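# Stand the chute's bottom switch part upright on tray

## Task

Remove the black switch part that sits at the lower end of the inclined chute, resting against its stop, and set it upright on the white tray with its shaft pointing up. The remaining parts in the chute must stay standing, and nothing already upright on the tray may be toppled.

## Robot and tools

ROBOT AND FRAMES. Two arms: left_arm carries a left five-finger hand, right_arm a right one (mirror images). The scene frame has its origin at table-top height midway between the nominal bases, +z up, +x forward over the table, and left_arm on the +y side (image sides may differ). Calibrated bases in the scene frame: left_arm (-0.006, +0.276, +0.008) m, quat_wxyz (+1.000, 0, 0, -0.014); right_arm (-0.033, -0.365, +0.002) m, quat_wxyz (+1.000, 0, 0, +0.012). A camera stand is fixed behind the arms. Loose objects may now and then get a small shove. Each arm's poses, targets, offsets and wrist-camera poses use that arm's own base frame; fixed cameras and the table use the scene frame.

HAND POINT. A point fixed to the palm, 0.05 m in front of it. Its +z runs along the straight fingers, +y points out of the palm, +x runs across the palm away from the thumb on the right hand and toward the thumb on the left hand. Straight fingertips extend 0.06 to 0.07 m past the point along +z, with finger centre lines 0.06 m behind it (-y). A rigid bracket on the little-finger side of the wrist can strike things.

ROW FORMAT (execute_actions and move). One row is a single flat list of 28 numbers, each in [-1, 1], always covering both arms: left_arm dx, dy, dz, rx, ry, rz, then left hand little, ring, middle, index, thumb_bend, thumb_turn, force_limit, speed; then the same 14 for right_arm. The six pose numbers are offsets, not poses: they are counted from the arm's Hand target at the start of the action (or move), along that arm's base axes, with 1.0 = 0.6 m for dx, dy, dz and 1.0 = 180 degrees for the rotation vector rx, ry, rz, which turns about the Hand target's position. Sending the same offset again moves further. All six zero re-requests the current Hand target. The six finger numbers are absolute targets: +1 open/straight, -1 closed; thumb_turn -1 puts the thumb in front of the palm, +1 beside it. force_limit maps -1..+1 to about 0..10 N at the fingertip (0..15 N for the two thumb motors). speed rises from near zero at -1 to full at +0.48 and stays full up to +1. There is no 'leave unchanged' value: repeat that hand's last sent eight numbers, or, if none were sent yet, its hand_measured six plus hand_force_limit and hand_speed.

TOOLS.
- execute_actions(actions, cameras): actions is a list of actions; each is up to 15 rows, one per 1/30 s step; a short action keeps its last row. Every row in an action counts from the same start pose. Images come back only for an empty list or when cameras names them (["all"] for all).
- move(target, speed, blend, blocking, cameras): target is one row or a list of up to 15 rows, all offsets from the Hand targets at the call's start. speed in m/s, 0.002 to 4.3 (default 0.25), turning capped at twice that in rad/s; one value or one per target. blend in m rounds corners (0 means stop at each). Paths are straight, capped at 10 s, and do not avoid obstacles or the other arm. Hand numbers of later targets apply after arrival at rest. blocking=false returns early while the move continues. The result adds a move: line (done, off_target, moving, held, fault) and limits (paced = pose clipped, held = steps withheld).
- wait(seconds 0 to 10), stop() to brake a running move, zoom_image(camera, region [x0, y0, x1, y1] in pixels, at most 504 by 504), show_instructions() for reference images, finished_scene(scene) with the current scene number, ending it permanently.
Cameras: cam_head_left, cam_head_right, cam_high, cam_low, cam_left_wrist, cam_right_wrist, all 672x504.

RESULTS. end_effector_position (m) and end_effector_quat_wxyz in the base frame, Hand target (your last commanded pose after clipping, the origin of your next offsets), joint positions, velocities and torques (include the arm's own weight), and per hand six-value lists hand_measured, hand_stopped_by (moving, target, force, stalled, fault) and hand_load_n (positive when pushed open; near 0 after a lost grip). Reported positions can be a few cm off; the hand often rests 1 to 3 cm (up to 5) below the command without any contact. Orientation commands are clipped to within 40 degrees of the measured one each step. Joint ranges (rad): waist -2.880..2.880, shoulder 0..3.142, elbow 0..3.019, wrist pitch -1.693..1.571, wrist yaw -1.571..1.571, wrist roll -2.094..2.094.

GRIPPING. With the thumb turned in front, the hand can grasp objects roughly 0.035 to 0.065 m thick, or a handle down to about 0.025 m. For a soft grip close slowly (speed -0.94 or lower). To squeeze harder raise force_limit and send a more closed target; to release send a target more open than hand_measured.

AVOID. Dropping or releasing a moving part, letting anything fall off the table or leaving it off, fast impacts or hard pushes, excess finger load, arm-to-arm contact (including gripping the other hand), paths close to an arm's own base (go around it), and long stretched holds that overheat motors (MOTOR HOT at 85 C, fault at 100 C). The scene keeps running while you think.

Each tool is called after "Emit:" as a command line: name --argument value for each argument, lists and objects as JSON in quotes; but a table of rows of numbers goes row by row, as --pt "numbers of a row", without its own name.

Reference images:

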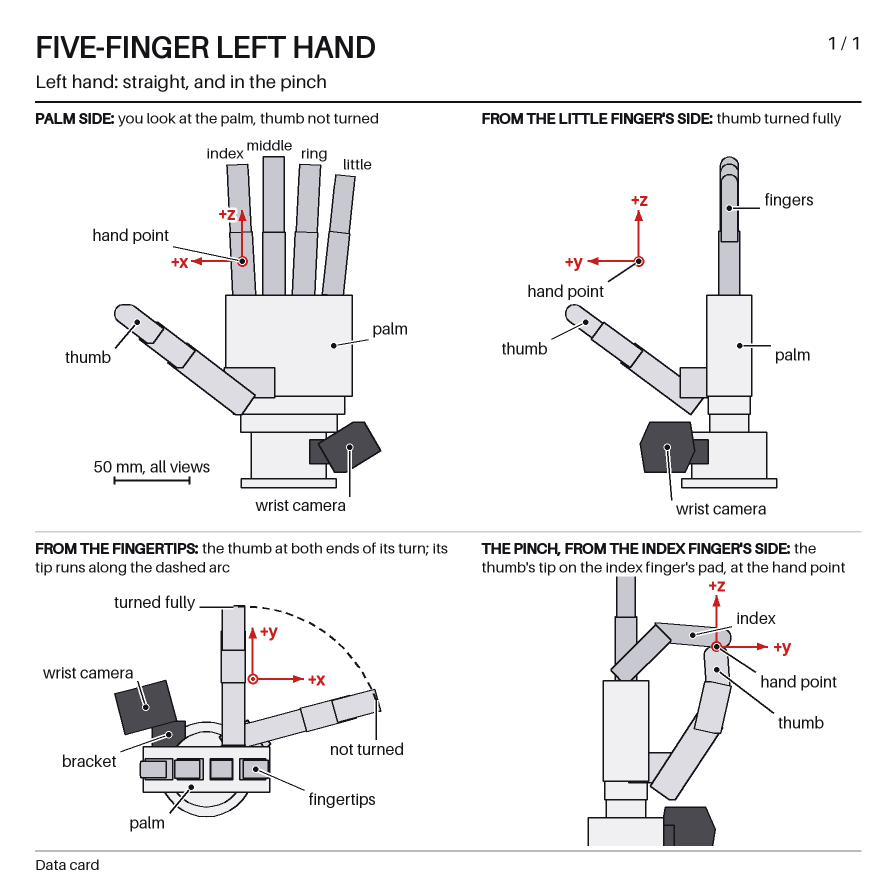

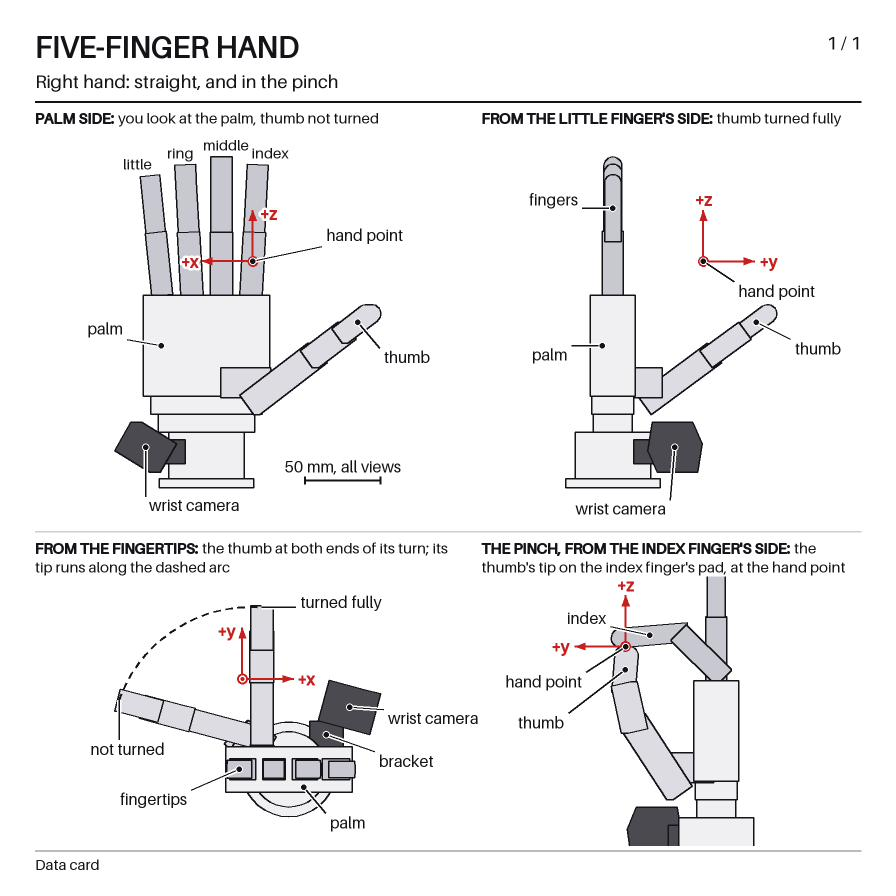

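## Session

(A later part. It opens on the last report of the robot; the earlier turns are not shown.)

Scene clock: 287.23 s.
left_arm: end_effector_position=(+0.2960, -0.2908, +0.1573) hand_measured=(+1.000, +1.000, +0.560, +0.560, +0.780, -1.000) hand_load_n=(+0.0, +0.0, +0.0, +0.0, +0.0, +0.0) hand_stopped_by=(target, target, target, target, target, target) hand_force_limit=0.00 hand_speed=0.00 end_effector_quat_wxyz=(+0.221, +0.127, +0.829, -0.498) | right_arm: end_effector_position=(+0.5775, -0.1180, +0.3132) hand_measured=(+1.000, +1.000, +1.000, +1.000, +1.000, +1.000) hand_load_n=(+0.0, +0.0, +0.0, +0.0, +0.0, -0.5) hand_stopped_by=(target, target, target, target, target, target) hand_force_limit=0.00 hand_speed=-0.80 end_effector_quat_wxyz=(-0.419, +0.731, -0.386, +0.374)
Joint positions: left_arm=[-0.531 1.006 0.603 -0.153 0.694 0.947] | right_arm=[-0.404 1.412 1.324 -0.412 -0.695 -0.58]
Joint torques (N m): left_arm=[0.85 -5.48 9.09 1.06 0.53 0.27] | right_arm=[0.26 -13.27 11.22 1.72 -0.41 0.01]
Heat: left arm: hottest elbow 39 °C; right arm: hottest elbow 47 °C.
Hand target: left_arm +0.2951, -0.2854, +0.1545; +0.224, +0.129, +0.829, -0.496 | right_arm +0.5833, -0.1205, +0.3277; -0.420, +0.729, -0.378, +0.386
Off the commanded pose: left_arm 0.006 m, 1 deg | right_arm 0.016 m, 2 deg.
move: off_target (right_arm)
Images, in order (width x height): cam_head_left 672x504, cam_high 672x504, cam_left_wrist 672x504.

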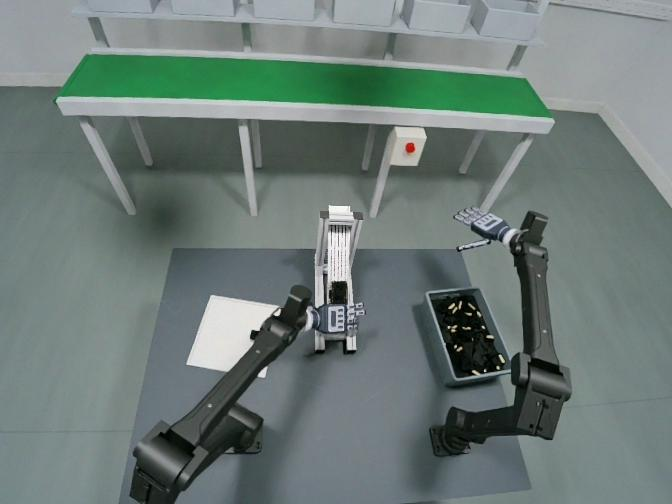

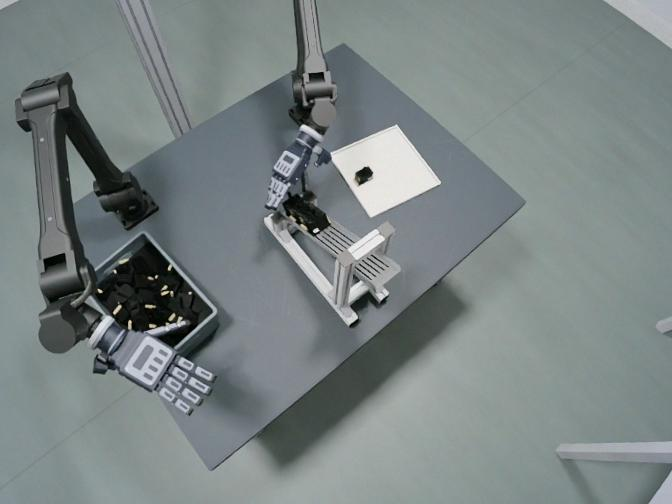

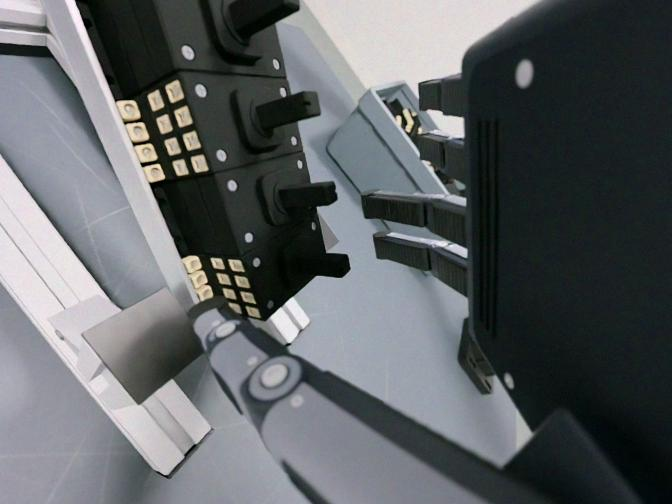

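Emit:
execute_actions --actions '[]'

Emit:
zoom_image --camera "cam_head_left" --region '[300, 270, 390, 360]'

Emit:
zoom_image --camera "cam_head_right" --region '[300, 270, 390, 360]'

Emit:
zoom_image --camera "cam_left_wrist" --region '[140, 160, 360, 340]'

Scene clock: 393.30 s.
left_arm: end_effector_position=(+0.2960, -0.2908, +0.1573) hand_measured=(+1.000, +1.000, +0.560, +0.560, +0.780, -1.000) hand_load_n=(+0.0, +0.0, +0.0, +0.0, +0.0, +0.0) hand_stopped_by=(target, target, target, target, target, target) hand_force_limit=0.00 hand_speed=0.00 end_effector_quat_wxyz=(+0.221, +0.127, +0.829, -0.498) | right_arm: end_effector_position=(+0.5775, -0.1180, +0.3132) hand_measured=(+1.000, +1.000, +1.000, +1.000, +1.000, +1.000) hand_load_n=(+0.0, -0.5, +0.0, +0.0, +0.0, +0.0) hand_stopped_by=(target, target, target, target, target, target) hand_force_limit=0.00 hand_speed=-0.80 end_effector_quat_wxyz=(-0.419, +0.731, -0.386, +0.374)
Joint positions: left_arm=[-0.531 1.006 0.603 -0.153 0.694 0.948] | right_arm=[-0.404 1.412 1.324 -0.412 -0.695 -0.58]
Joint velocities: within noise
Joint torques (N m): left_arm=[0.91 -5.48 9.21 1.03 0.53 0.26] | right_arm=[-0.09 -12.98 11.33 1.77 -0.43 0]
Heat: left arm: hottest elbow 39 °C; right arm: hottest elbow 48 °C.
Hand target: left_arm +0.2951, -0.2854, +0.1545; +0.224, +0.129, +0.829, -0.496 | right_arm +0.5833, -0.1205, +0.3277; -0.420, +0.729, -0.378, +0.386
Off the commanded pose: left_arm 0.006 m, 1 deg | right_arm 0.016 m, 2 deg.

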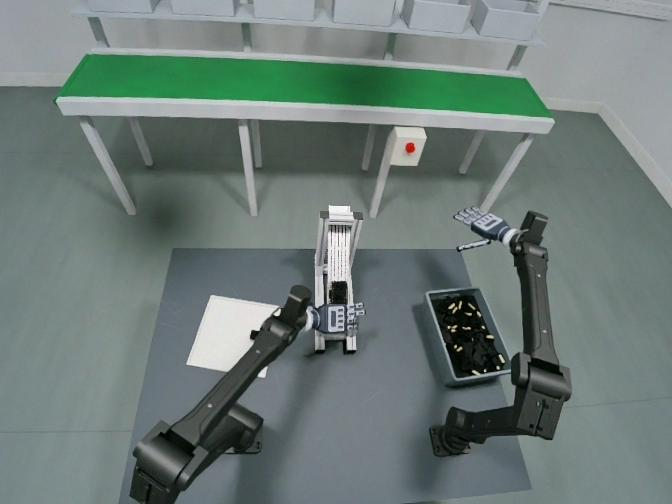

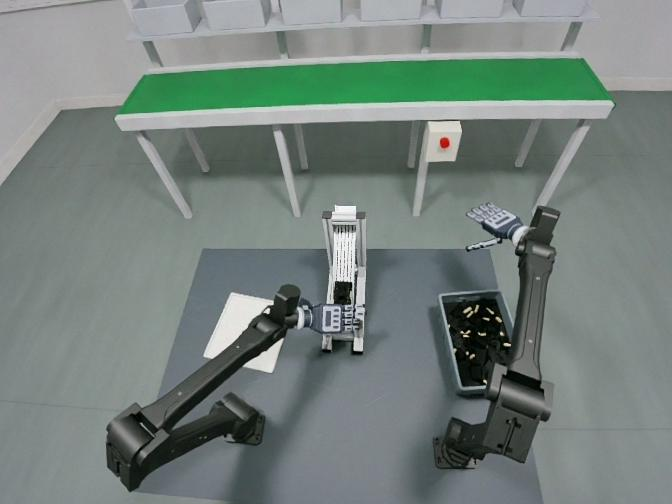

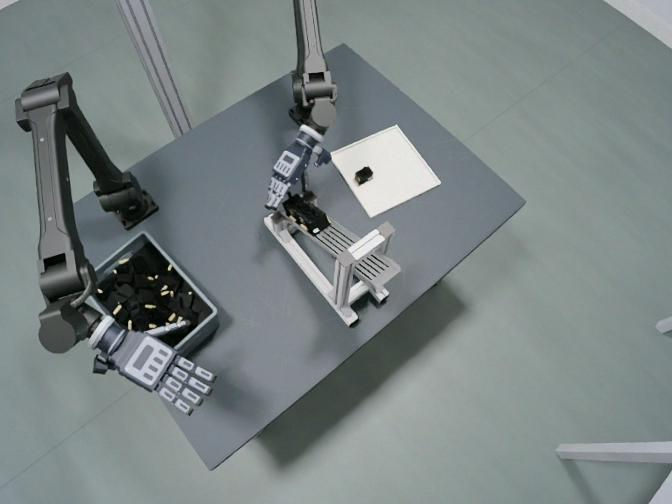

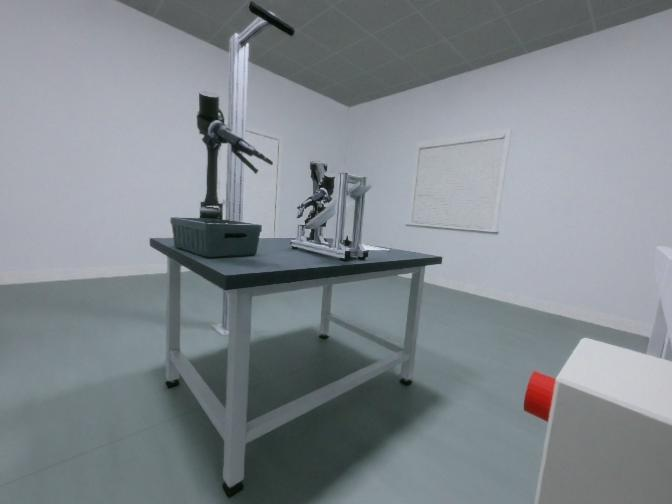

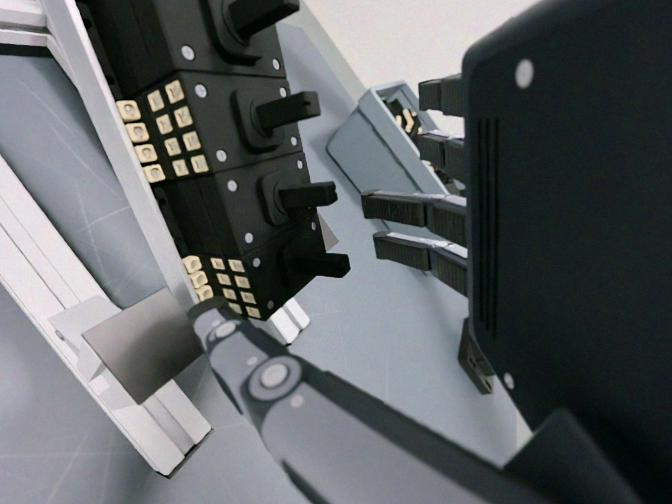

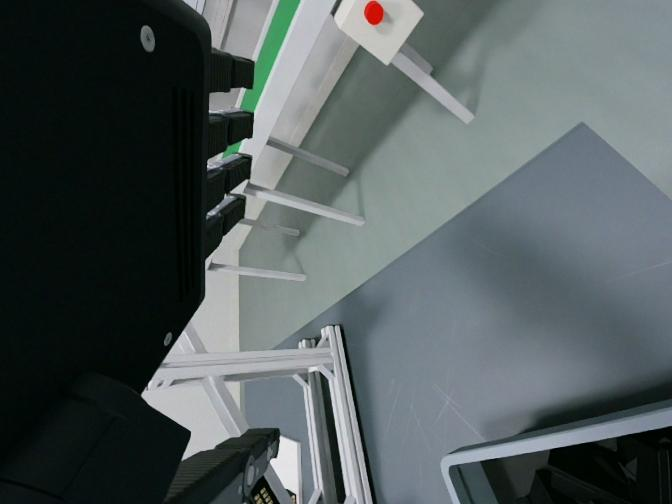

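Scaled by 5.600 from the camera's 672x504 image, which has a finer 960x720 frame.

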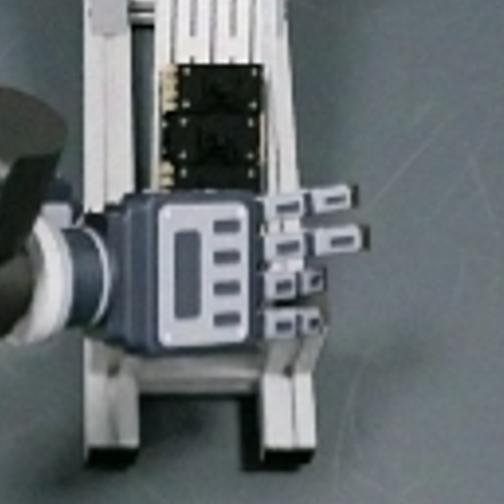

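Scaled by 5.600 from the camera's 672x504 image, which has a finer 960x720 frame.

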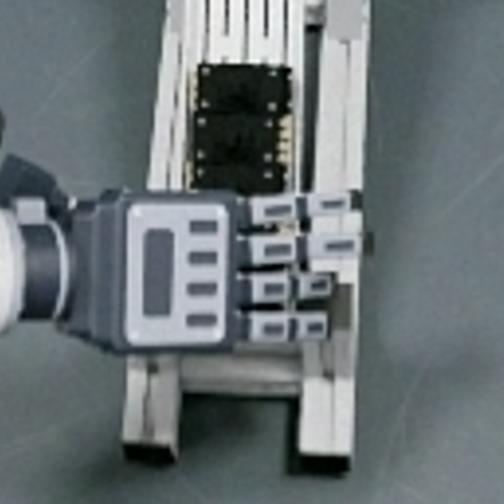

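Scaled by 2.291 from the camera's 672x504 image, which has a finer 960x720 frame.

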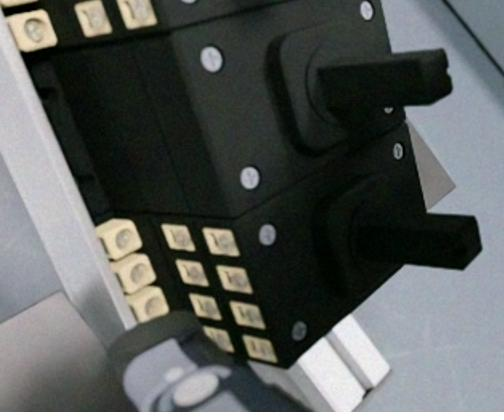

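Emit:
move --target '[0.0143,0.0085,-0.0195,0,0,0,1,1,0.56,0.56,0.76,-1,0,0,0,0,0,0,0,0,1,1,1,1,1,1,0,-0.8]' --speed 0.08 --cameras '["cam_head_left","cam_head_right","cam_high","cam_left_wrist"]'

Emit:
zoom_image --camera "cam_high" --region '[250, 150, 330, 230]'

Emit:
zoom_image --camera "cam_left_wrist" --region '[140, 160, 400, 360]'

Emit:
zoom_image --camera "cam_head_left" --region '[300, 270, 390, 360]'

Scene clock: 410.67 s.
left_arm: end_effector_position=(+0.3006, -0.2831, +0.1502) hand_measured=(+1.000, +1.000, +0.560, +0.560, +0.760, -1.000) hand_load_n=(+0.0, +0.0, +0.0, +0.0, +0.0, +0.0) hand_stopped_by=(target, target, target, target, target, target) hand_force_limit=0.00 hand_speed=0.00 end_effector_quat_wxyz=(+0.220, +0.127, +0.829, -0.498) | right_arm: end_effector_position=(+0.5775, -0.1180, +0.3132) hand_measured=(+1.000, +1.000, +1.000, +1.000, +1.000, +1.000) hand_load_n=(+0.0, +0.0, +0.0, +0.0, +0.0, +0.0) hand_stopped_by=(target, target, target, target, target, target) hand_force_limit=0.00 hand_speed=-0.80 end_effector_quat_wxyz=(-0.419, +0.731, -0.386, +0.374)
Joint positions: left_arm=[-0.5 1.018 0.593 -0.146 0.719 0.969] | right_arm=[-0.404 1.412 1.324 -0.412 -0.695 -0.58]
Joint torques (N m): left_arm=[0.79 -3.9 9.03 1.95 0.54 0.26] | right_arm=[0.32 -12.57 11.36 1.83 -0.4 0]
Heat: left arm: hottest elbow 39 °C; right arm: hottest elbow 48 °C.
Hand target: left_arm +0.3037, -0.2802, +0.1427; +0.224, +0.129, +0.829, -0.496 | right_arm +0.5833, -0.1205, +0.3277; -0.420, +0.729, -0.378, +0.386
Off the commanded pose: left_arm 0.009 m, 1 deg | right_arm 0.016 m, 2 deg.
move: off_target (right_arm)
Images, in order (width x height): cam_head_left 672x504, cam_head_right 672x504, cam_high 672x504, cam_left_wrist 672x504.

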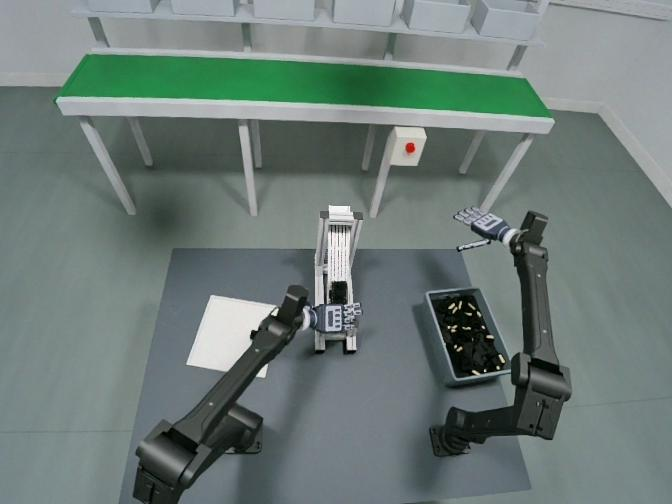

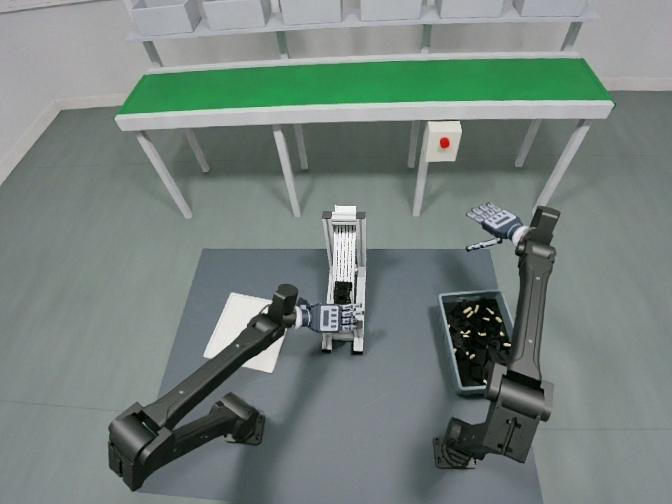

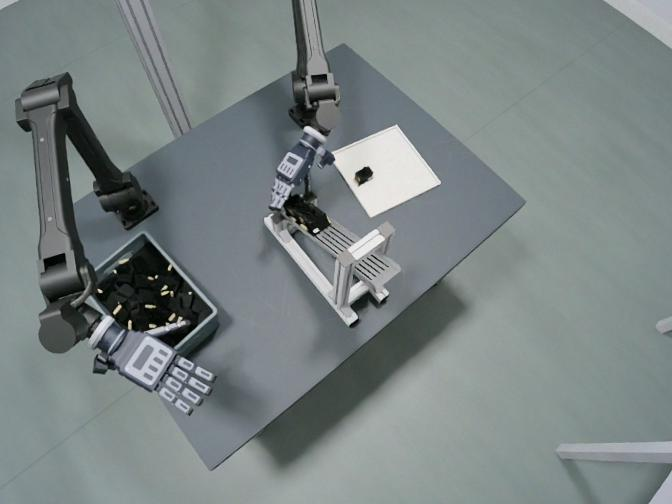

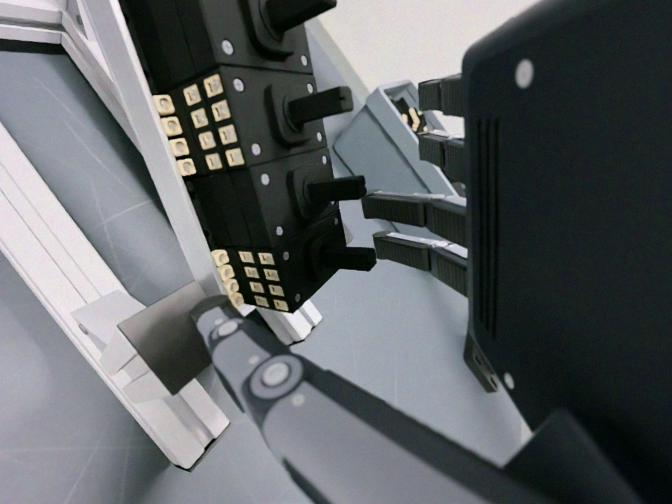

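Scaled by 6.300 from the camera's 672x504 image, which has a finer 960x720 frame.

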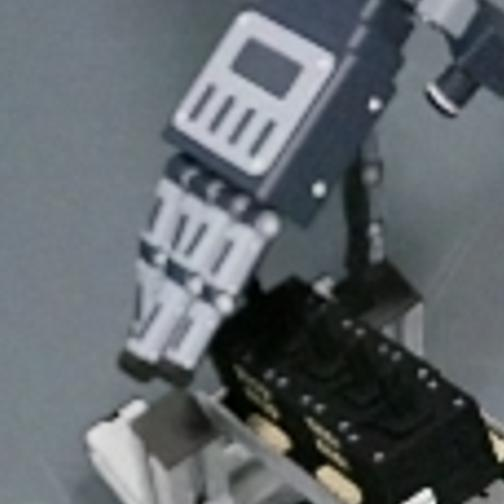

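Scaled by 1.938 from the camera's 672x504 image, which has a finer 960x720 frame.

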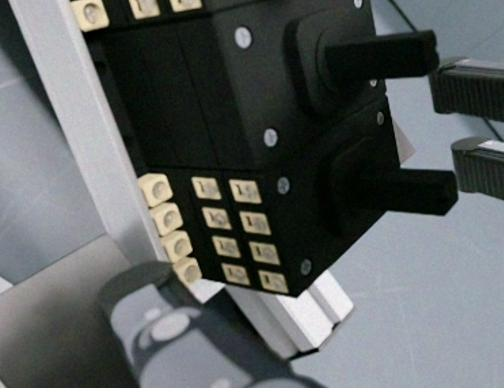

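Scaled by 5.600 from the camera's 672x504 image, which has a finer 960x720 frame.

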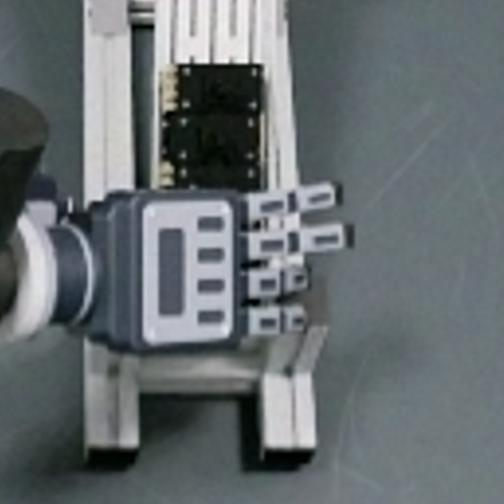

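Emit:
move --pt "0.008 0.0 0 0 0 0 1 1 0.56 0.56 0.7 -1 -0.2 -0.8 0 0 0 0 0 0 1 1 1 1 1 1 0 -0.8" --pt "0.008 0.0 0 0 0 0 1 1 0.0 0.0 0.25 -1 -0.2 -0.92 0 0 0 0 0 0 1 1 1 1 1 1 0 -0.8" --speed 0.08 --cameras '["cam_low","cam_high","cam_left_wrist"]'

Emit:
zoom_image --camera "cam_left_wrist" --region '[140, 160, 400, 360]'

Scene clock: 433.23 s.
left_arm: end_effector_position=(+0.3007, -0.2858, +0.1489) hand_measured=(+1.000, +1.000, +0.226, +0.218, +0.522, -1.000) hand_load_n=(+0.0, +0.0, +5.0, +6.5, +6.5, +0.5) hand_stopped_by=(target, target, force, force, force, target) hand_force_limit=-0.20 hand_speed=-0.92 end_effector_quat_wxyz=(+0.215, +0.134, +0.825, -0.506) | right_arm: end_effector_position=(+0.5775, -0.1180, +0.3132) hand_measured=(+1.000, +1.000, +1.000, +1.000, +1.000, +1.000) hand_load_n=(+0.0, +0.0, +0.0, +0.0, +0.0, +0.0) hand_stopped_by=(target, target, target, target, target, target) hand_force_limit=0.00 hand_speed=-0.80 end_effector_quat_wxyz=(-0.419, +0.731, -0.386, +0.374)
Joint positions: left_arm=[-0.495 1.033 0.593 -0.131 0.748 0.975] | right_arm=[-0.404 1.412 1.324 -0.412 -0.695 -0.58]
Joint torques (N m): left_arm=[1.14 -3.96 9.72 1.37 -0.32 0.27] | right_arm=[-0.32 -13.27 11.33 1.8 -0.41 0.01]
Heat: left arm: hottest elbow 40 °C; right arm: hottest elbow 48 °C.
Hand target: left_arm +0.3085, -0.2801, +0.1427; +0.224, +0.129, +0.829, -0.496 | right_arm +0.5833, -0.1205, +0.3277; -0.420, +0.729, -0.378, +0.386
Off the commanded pose: left_arm 0.011 m, 2 deg | right_arm 0.016 m, 2 deg.
move: off_target (left_arm, right_arm)
Images, in order (width x height): cam_high 672x504, cam_low 672x504, cam_left_wrist 672x504.

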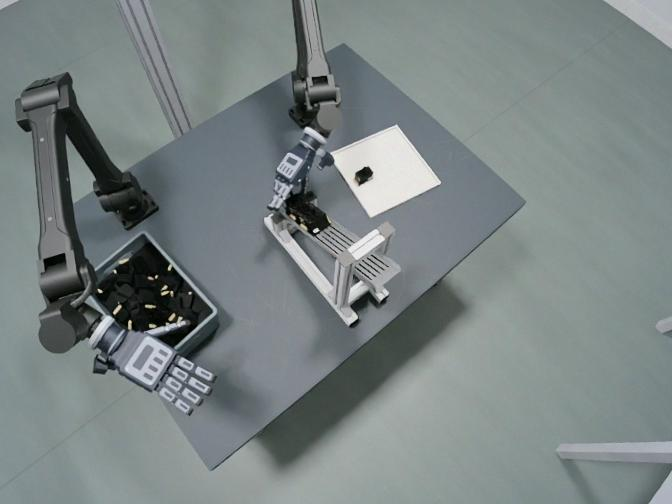

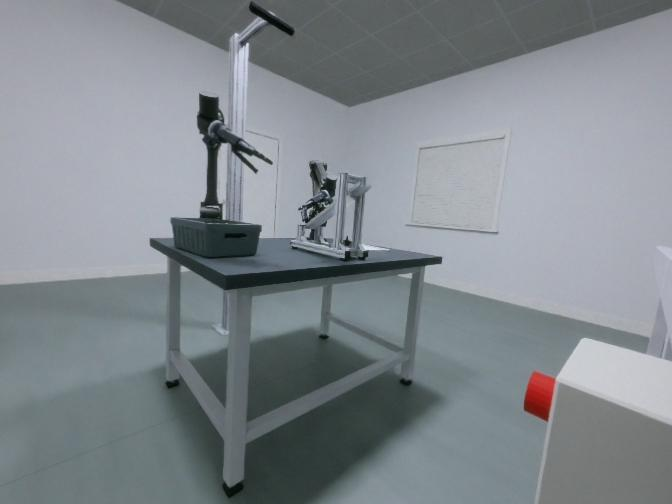

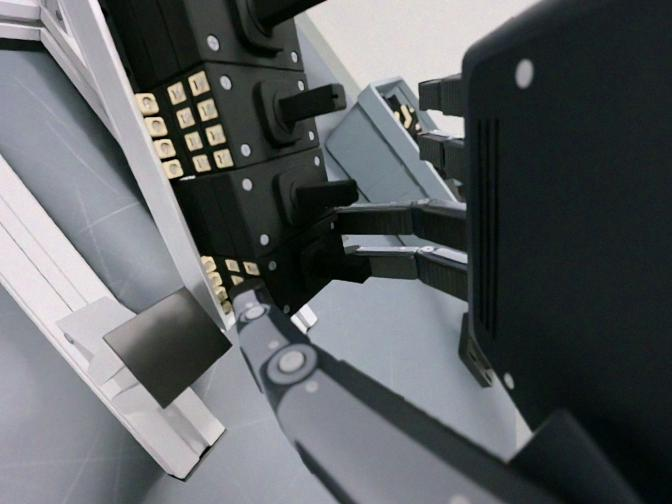

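Scaled by 1.938 from the camera's 672x504 image, which has a finer 960x720 frame.

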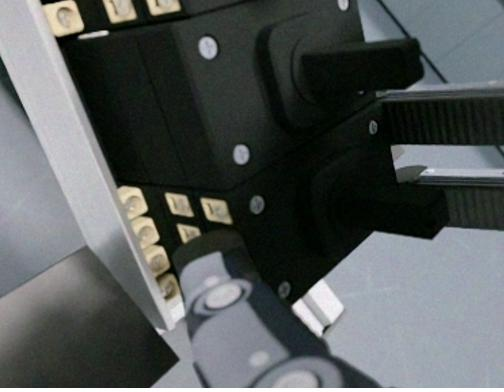

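Emit:
move --pt "0.0 0.0 0.04 0 0 0 1 1 0.0 0.0 0.25 -1 -0.2 -0.92 0 0 0 0 0 0 1 1 1 1 1 1 0 -0.8" --pt "-0.035 0.0 0.14 0 0 0 1 1 0.0 0.0 0.25 -1 -0.2 -0.92 0 0 0 0 0 0 1 1 1 1 1 1 0 -0.8" --pt "-0.065 0.0 0.25 0 0 0 1 1 0.0 0.0 0.25 -1 -0.2 -0.92 0 0 0 0 0 0 1 1 1 1 1 1 0 -0.8" --speed 0.1 --blend '[0.01,0.01,0]' --cameras '["all"]'

Emit:
zoom_image --camera "cam_low" --region '[280, 140, 380, 240]'

Emit:
zoom_image --camera "cam_high" --region '[240, 120, 340, 220]'

Scene clock: 444.23 s.
left_arm: end_effector_position=(+0.2637, -0.2722, +0.2562) hand_measured=(+1.000, +1.000, +0.226, +0.218, +0.520, -1.000) hand_load_n=(+0.0, +0.0, +0.0, +0.0, +0.0, +0.0) hand_stopped_by=(target, target, force, force, force, target) hand_force_limit=-0.20 hand_speed=-0.92 end_effector_quat_wxyz=(+0.207, +0.122, +0.840, -0.486) | right_arm: end_effector_position=(+0.5775, -0.1180, +0.3132) hand_measured=(+1.000, +1.000, +1.000, +1.000, +1.000, +1.000) hand_load_n=(+0.0, +0.0, +0.0, +0.0, +0.0, -0.5) hand_stopped_by=(target, target, target, target, target, target) hand_force_limit=0.00 hand_speed=-0.80 end_effector_quat_wxyz=(-0.419, +0.731, -0.386, +0.374)
Joint positions: left_arm=[-0.54 0.83 0.8 -0.572 0.677 0.953] | right_arm=[-0.404 1.412 1.324 -0.412 -0.695 -0.58]
Joint torques (N m): left_arm=[-0.97 -3.55 16.69 0.43 0.22 -0.03] | right_arm=[0.03 -12.98 11.38 1.84 -0.43 -0.01]
Heat: left arm: hottest elbow 41 °C; right arm: hottest elbow 48 °C.
Hand target: left_arm +0.2694, -0.2802, +0.2928; +0.224, +0.129, +0.829, -0.496 | right_arm +0.5833, -0.1205, +0.3277; -0.420, +0.729, -0.378, +0.386
Off the commanded pose: left_arm 0.038 m, 3 deg | right_arm 0.016 m, 2 deg.
move: off_target (left_arm, right_arm)

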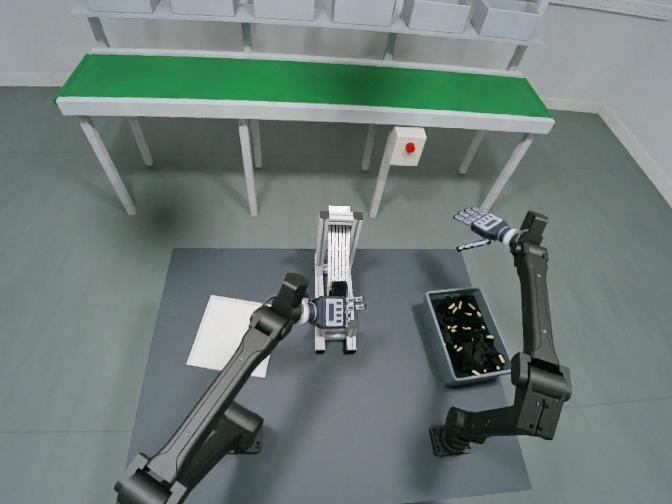

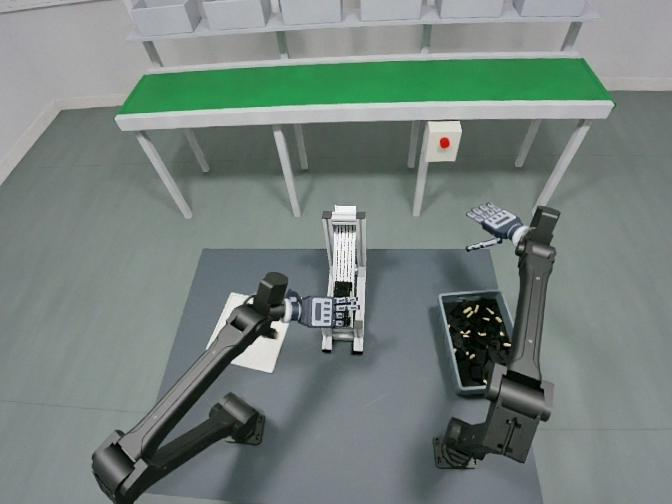

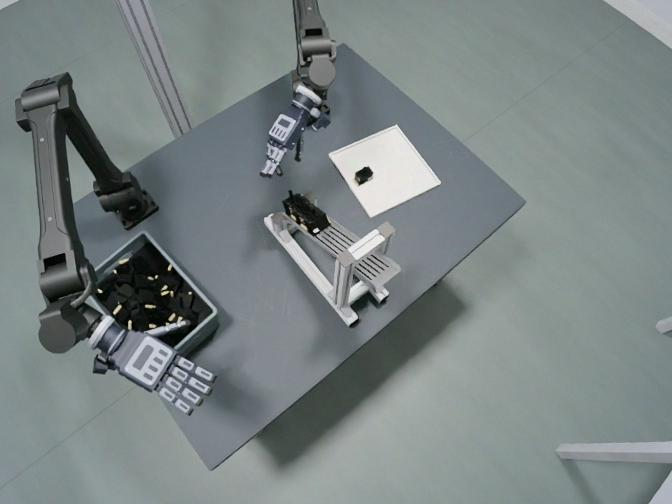

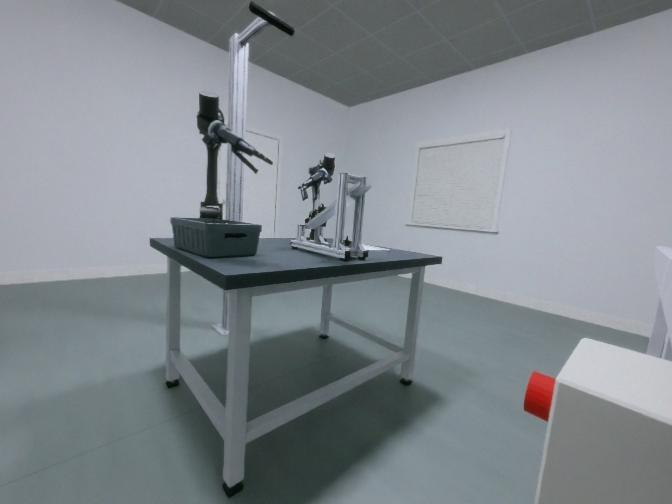

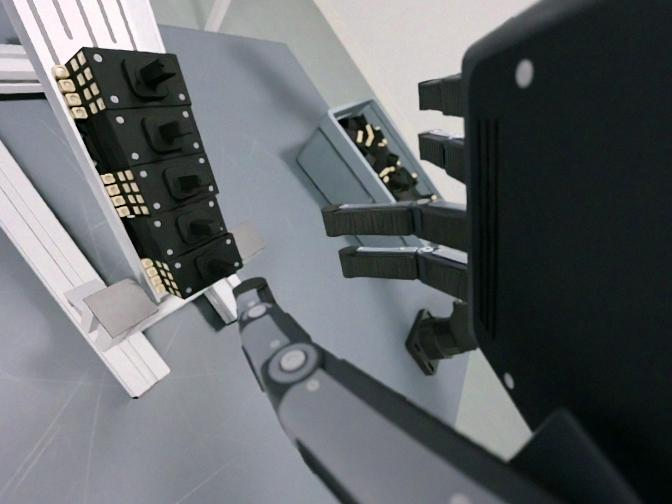

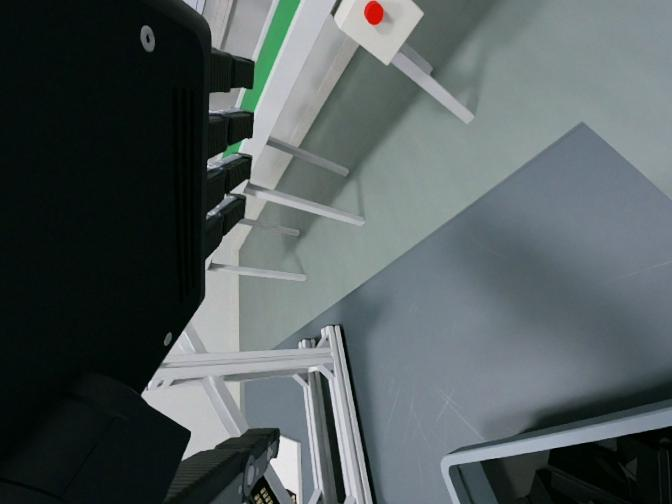

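Scaled by 5.040 from the camera's 672x504 image, which has a finer 960x720 frame.

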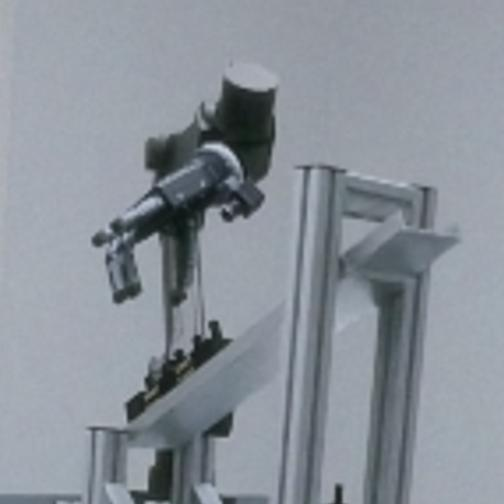

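Scaled by 5.040 from the camera's 672x504 image, which has a finer 960x720 frame.

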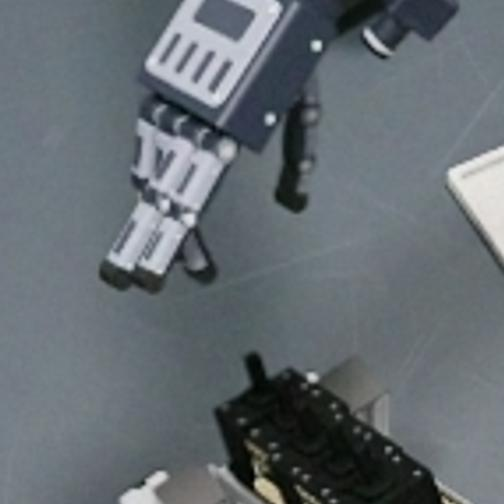

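Emit:
move --pt "0.0398 0.0 -0.222 0 0 0 1 1 0.56 0.56 0.74 -1 0 0 0 0 0 0 0 0 1 1 1 1 1 1 0 -0.8" --pt "0.0648 0.0 -0.2653 0 0 0 1 1 0.56 0.56 0.72 -1 0 0 0 0 0 0 0 0 1 1 1 1 1 1 0 -0.8" --speed '[0.15,0.06]' --cameras '["cam_low","cam_high","cam_left_wrist","cam_head_left"]'

Emit:
zoom_image --camera "cam_left_wrist" --region '[140, 160, 400, 360]'

Emit:
zoom_image --camera "cam_high" --region '[260, 160, 330, 230]'

Scene clock: 473.93 s.
left_arm: end_effector_position=(+0.3055, -0.2831, +0.1408) hand_measured=(+1.000, +1.000, +0.560, +0.560, +0.720, -1.000) hand_load_n=(+0.0, +0.0, +0.0, +0.0, +0.0, +0.0) hand_stopped_by=(target, target, target, target, target, target) hand_force_limit=0.00 hand_speed=0.00 end_effector_quat_wxyz=(+0.220, +0.127, +0.829, -0.498) | right_arm: end_effector_position=(+0.5775, -0.1180, +0.3132) hand_measured=(+1.000, +1.000, +1.000, +1.000, +1.000, +1.000) hand_load_n=(+0.0, +0.0, +0.0, +0.0, +0.0, +0.0) hand_stopped_by=(target, target, target, target, target, target) hand_force_limit=0.00 hand_speed=-0.80 end_effector_quat_wxyz=(-0.419, +0.731, -0.386, +0.374)
Joint positions: left_arm=[-0.493 1.048 0.584 -0.112 0.726 0.975] | right_arm=[-0.404 1.412 1.324 -0.412 -0.695 -0.58]
Joint torques (N m): left_arm=[0.79 -4.01 8.9 1.96 0.54 0.26] | right_arm=[0.21 -12.81 11.36 1.89 -0.43 0.01]
Heat: left arm: hottest elbow 48 °C; right arm: hottest elbow 48 °C.
Hand target: left_arm +0.3084, -0.2802, +0.1335; +0.224, +0.129, +0.829, -0.496 | right_arm +0.5833, -0.1205, +0.3277; -0.420, +0.729, -0.378, +0.386
Off the commanded pose: left_arm 0.008 m, 1 deg | right_arm 0.016 m, 2 deg.
move: off_target (right_arm)
Images, in order (width x height): cam_head_left 672x504, cam_high 672x504, cam_low 672x504, cam_left_wrist 672x504.

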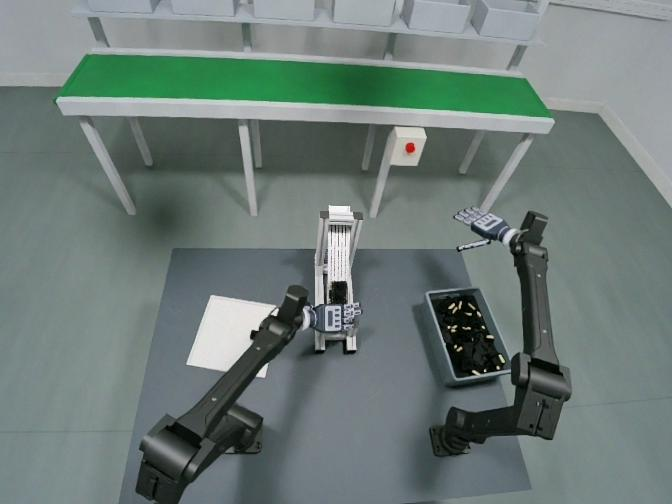

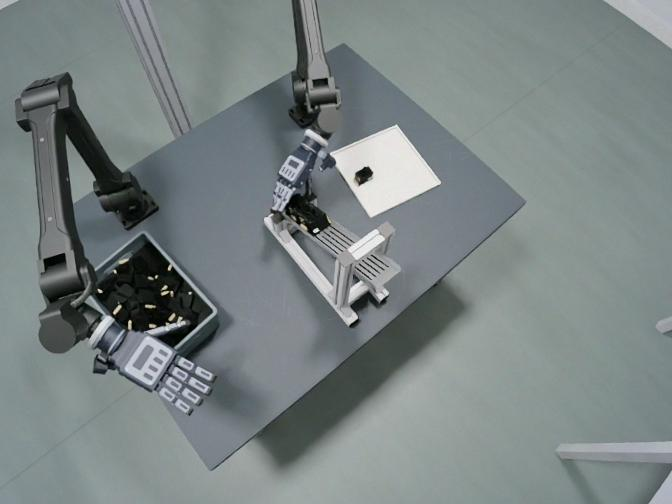

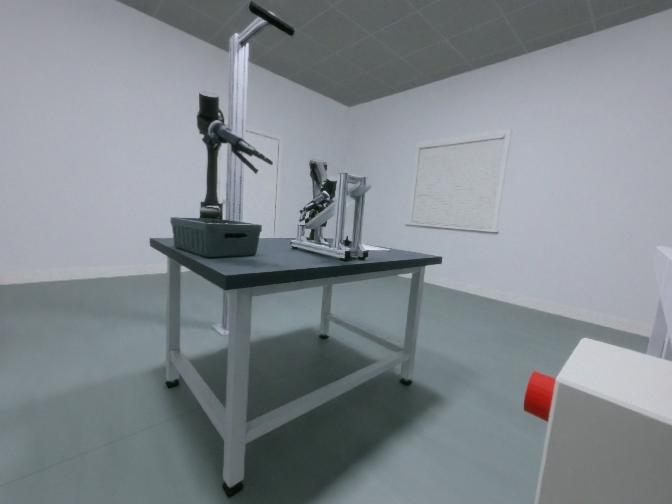

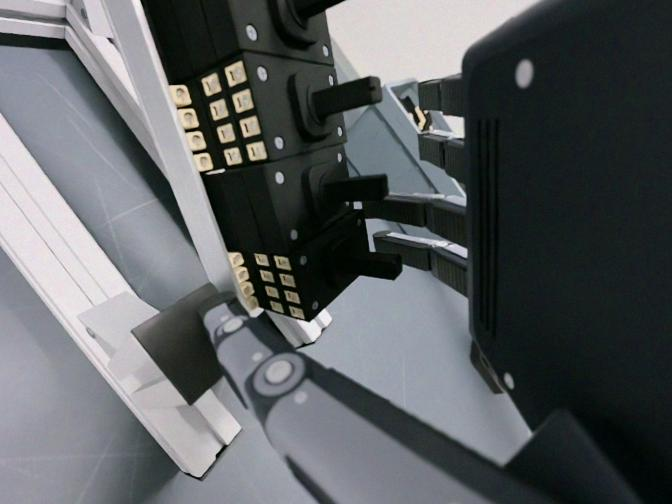

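Scaled by 1.938 from the camera's 672x504 image, which has a finer 960x720 frame.

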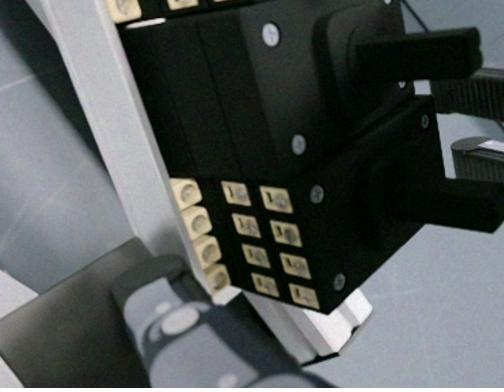

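Scaled by 7.200 from the camera's 672x504 image, which has a finer 960x720 frame.

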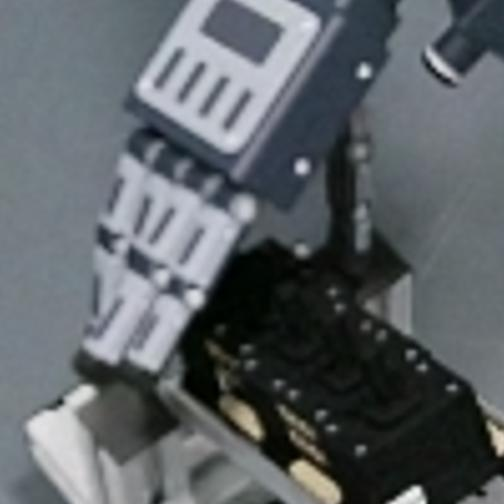

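Emit:
move --pt "-0.02 0.0 0.08 0 0 0 1 1 0.56 0.56 0.72 -1 0 0 0 0 0 0 0 0 1 1 1 1 1 1 0 -0.8" --pt "0.001 0.0 0.0083 0 0 0 1 1 0.56 0.56 0.72 -1 0 0 0 0 0 0 0 0 1 1 1 1 1 1 0 -0.8" --speed '[0.12,0.06]' --cameras '["cam_left_wrist"]'

Emit:
zoom_image --camera "cam_left_wrist" --region '[140, 60, 440, 360]'

Scene clock: 487.37 s.
left_arm: end_effector_position=(+0.3027, -0.2814, +0.1405) hand_measured=(+1.000, +1.000, +0.560, +0.560, +0.720, -1.000) hand_load_n=(+0.0, +0.0, +0.0, +0.0, +0.5, +0.0) hand_stopped_by=(target, target, target, target, target, target) hand_force_limit=0.00 hand_speed=0.00 end_effector_quat_wxyz=(+0.216, +0.125, +0.831, -0.496) | right_arm: end_effector_position=(+0.5775, -0.1180, +0.3132) hand_measured=(+1.000, +1.000, +1.000, +1.000, +1.000, +1.000) hand_load_n=(+0.0, +0.0, +0.0, +0.0, +0.0, +0.0) hand_stopped_by=(target, target, target, target, target, target) hand_force_limit=0.00 hand_speed=-0.80 end_effector_quat_wxyz=(-0.419, +0.731, -0.386, +0.374)
Joint positions: left_arm=[-0.492 1.041 0.584 -0.13 0.726 0.976] | right_arm=[-0.404 1.412 1.324 -0.412 -0.695 -0.58]
Joint torques (N m): left_arm=[0.91 -3.84 9.76 1.91 0.55 0.27] | right_arm=[0.21 -12.57 11.22 1.89 -0.43 0.01]
Heat: left arm: hottest elbow 44 °C; right arm: hottest elbow 48 °C.
Hand target: left_arm +0.3090, -0.2802, +0.1385; +0.224, +0.129, +0.829, -0.496 | right_arm +0.5833, -0.1205, +0.3277; -0.420, +0.729, -0.378, +0.386
Off the commanded pose: left_arm 0.007 m, 1 deg | right_arm 0.016 m, 2 deg.
move: off_target (right_arm)
Images, in order (width x height): cam_left_wrist 672x504.

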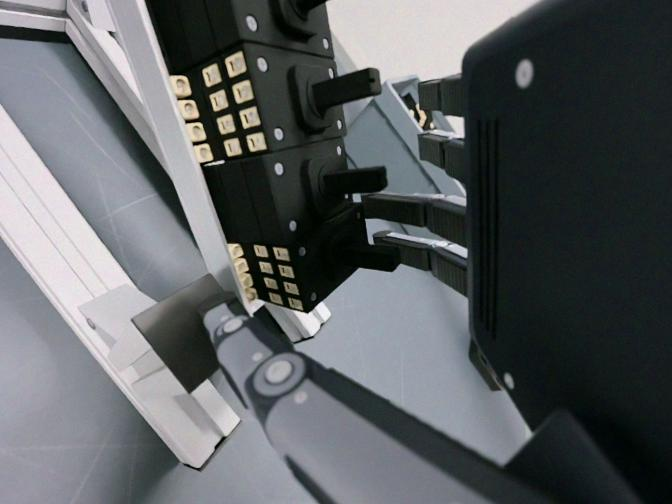

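Scaled by 1.680 from the camera's 672x504 image, which has a finer 960x720 frame.

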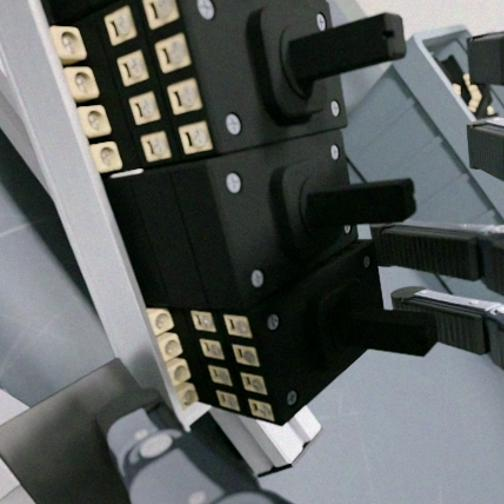

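Emit:
move --target '[0.01,0.0,0.02,0,0,0,1,1,0.56,0.56,0.72,-1,0,0,0,0,0,0,0,0,1,1,1,1,1,1,0,-0.8]' --speed 0.06 --cameras '["cam_left_wrist"]'

Scene clock: 493.83 s.
left_arm: end_effector_position=(+0.3046, -0.2793, +0.1411) hand_measured=(+1.000, +1.000, +0.560, +0.560, +0.720, -1.000) hand_load_n=(+0.0, +0.0, +0.0, +0.0, +0.0, +0.0) hand_stopped_by=(target, target, target, target, target, target) hand_force_limit=0.00 hand_speed=0.00 end_effector_quat_wxyz=(+0.218, +0.125, +0.830, -0.497) | right_arm: end_effector_position=(+0.5775, -0.1180, +0.3132) hand_measured=(+1.000, +1.000, +1.000, +1.000, +1.000, +1.000) hand_load_n=(+0.0, +0.0, +0.0, -0.5, +0.0, -0.5) hand_stopped_by=(target, target, target, target, target, target) hand_force_limit=0.00 hand_speed=-0.80 end_effector_quat_wxyz=(-0.419, +0.731, -0.386, +0.374)
Joint positions: left_arm=[-0.482 1.041 0.584 -0.129 0.734 0.981] | right_arm=[-0.404 1.412 1.324 -0.412 -0.695 -0.58]
Joint torques (N m): left_arm=[0.85 -4.19 12.57 0.36 0.57 0.29] | right_arm=[-0.09 -12.69 11.32 1.89 -0.4 -0.02]
Heat: left arm: hottest elbow 43 °C; right arm: hottest elbow 48 °C.
Hand target: left_arm +0.3150, -0.2802, +0.1506; +0.224, +0.129, +0.829, -0.496 | right_arm +0.5833, -0.1205, +0.3277; -0.420, +0.729, -0.378, +0.386
Off the commanded pose: left_arm 0.014 m, 1 deg | right_arm 0.016 m, 2 deg.
move: off_target (left_arm, right_arm)
Images, in order (width x height): cam_left_wrist 672x504.

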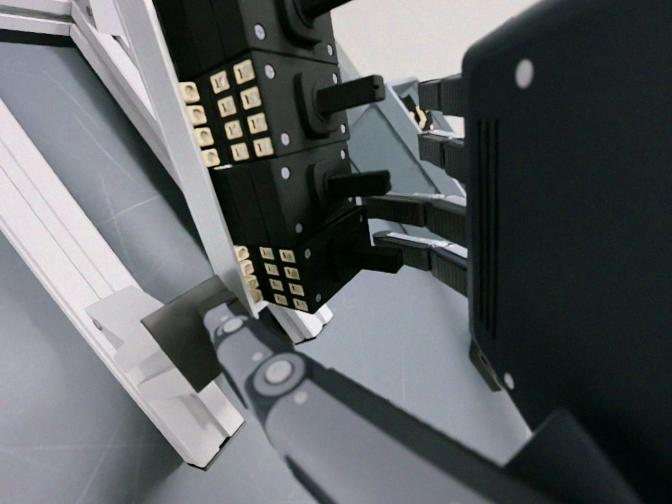

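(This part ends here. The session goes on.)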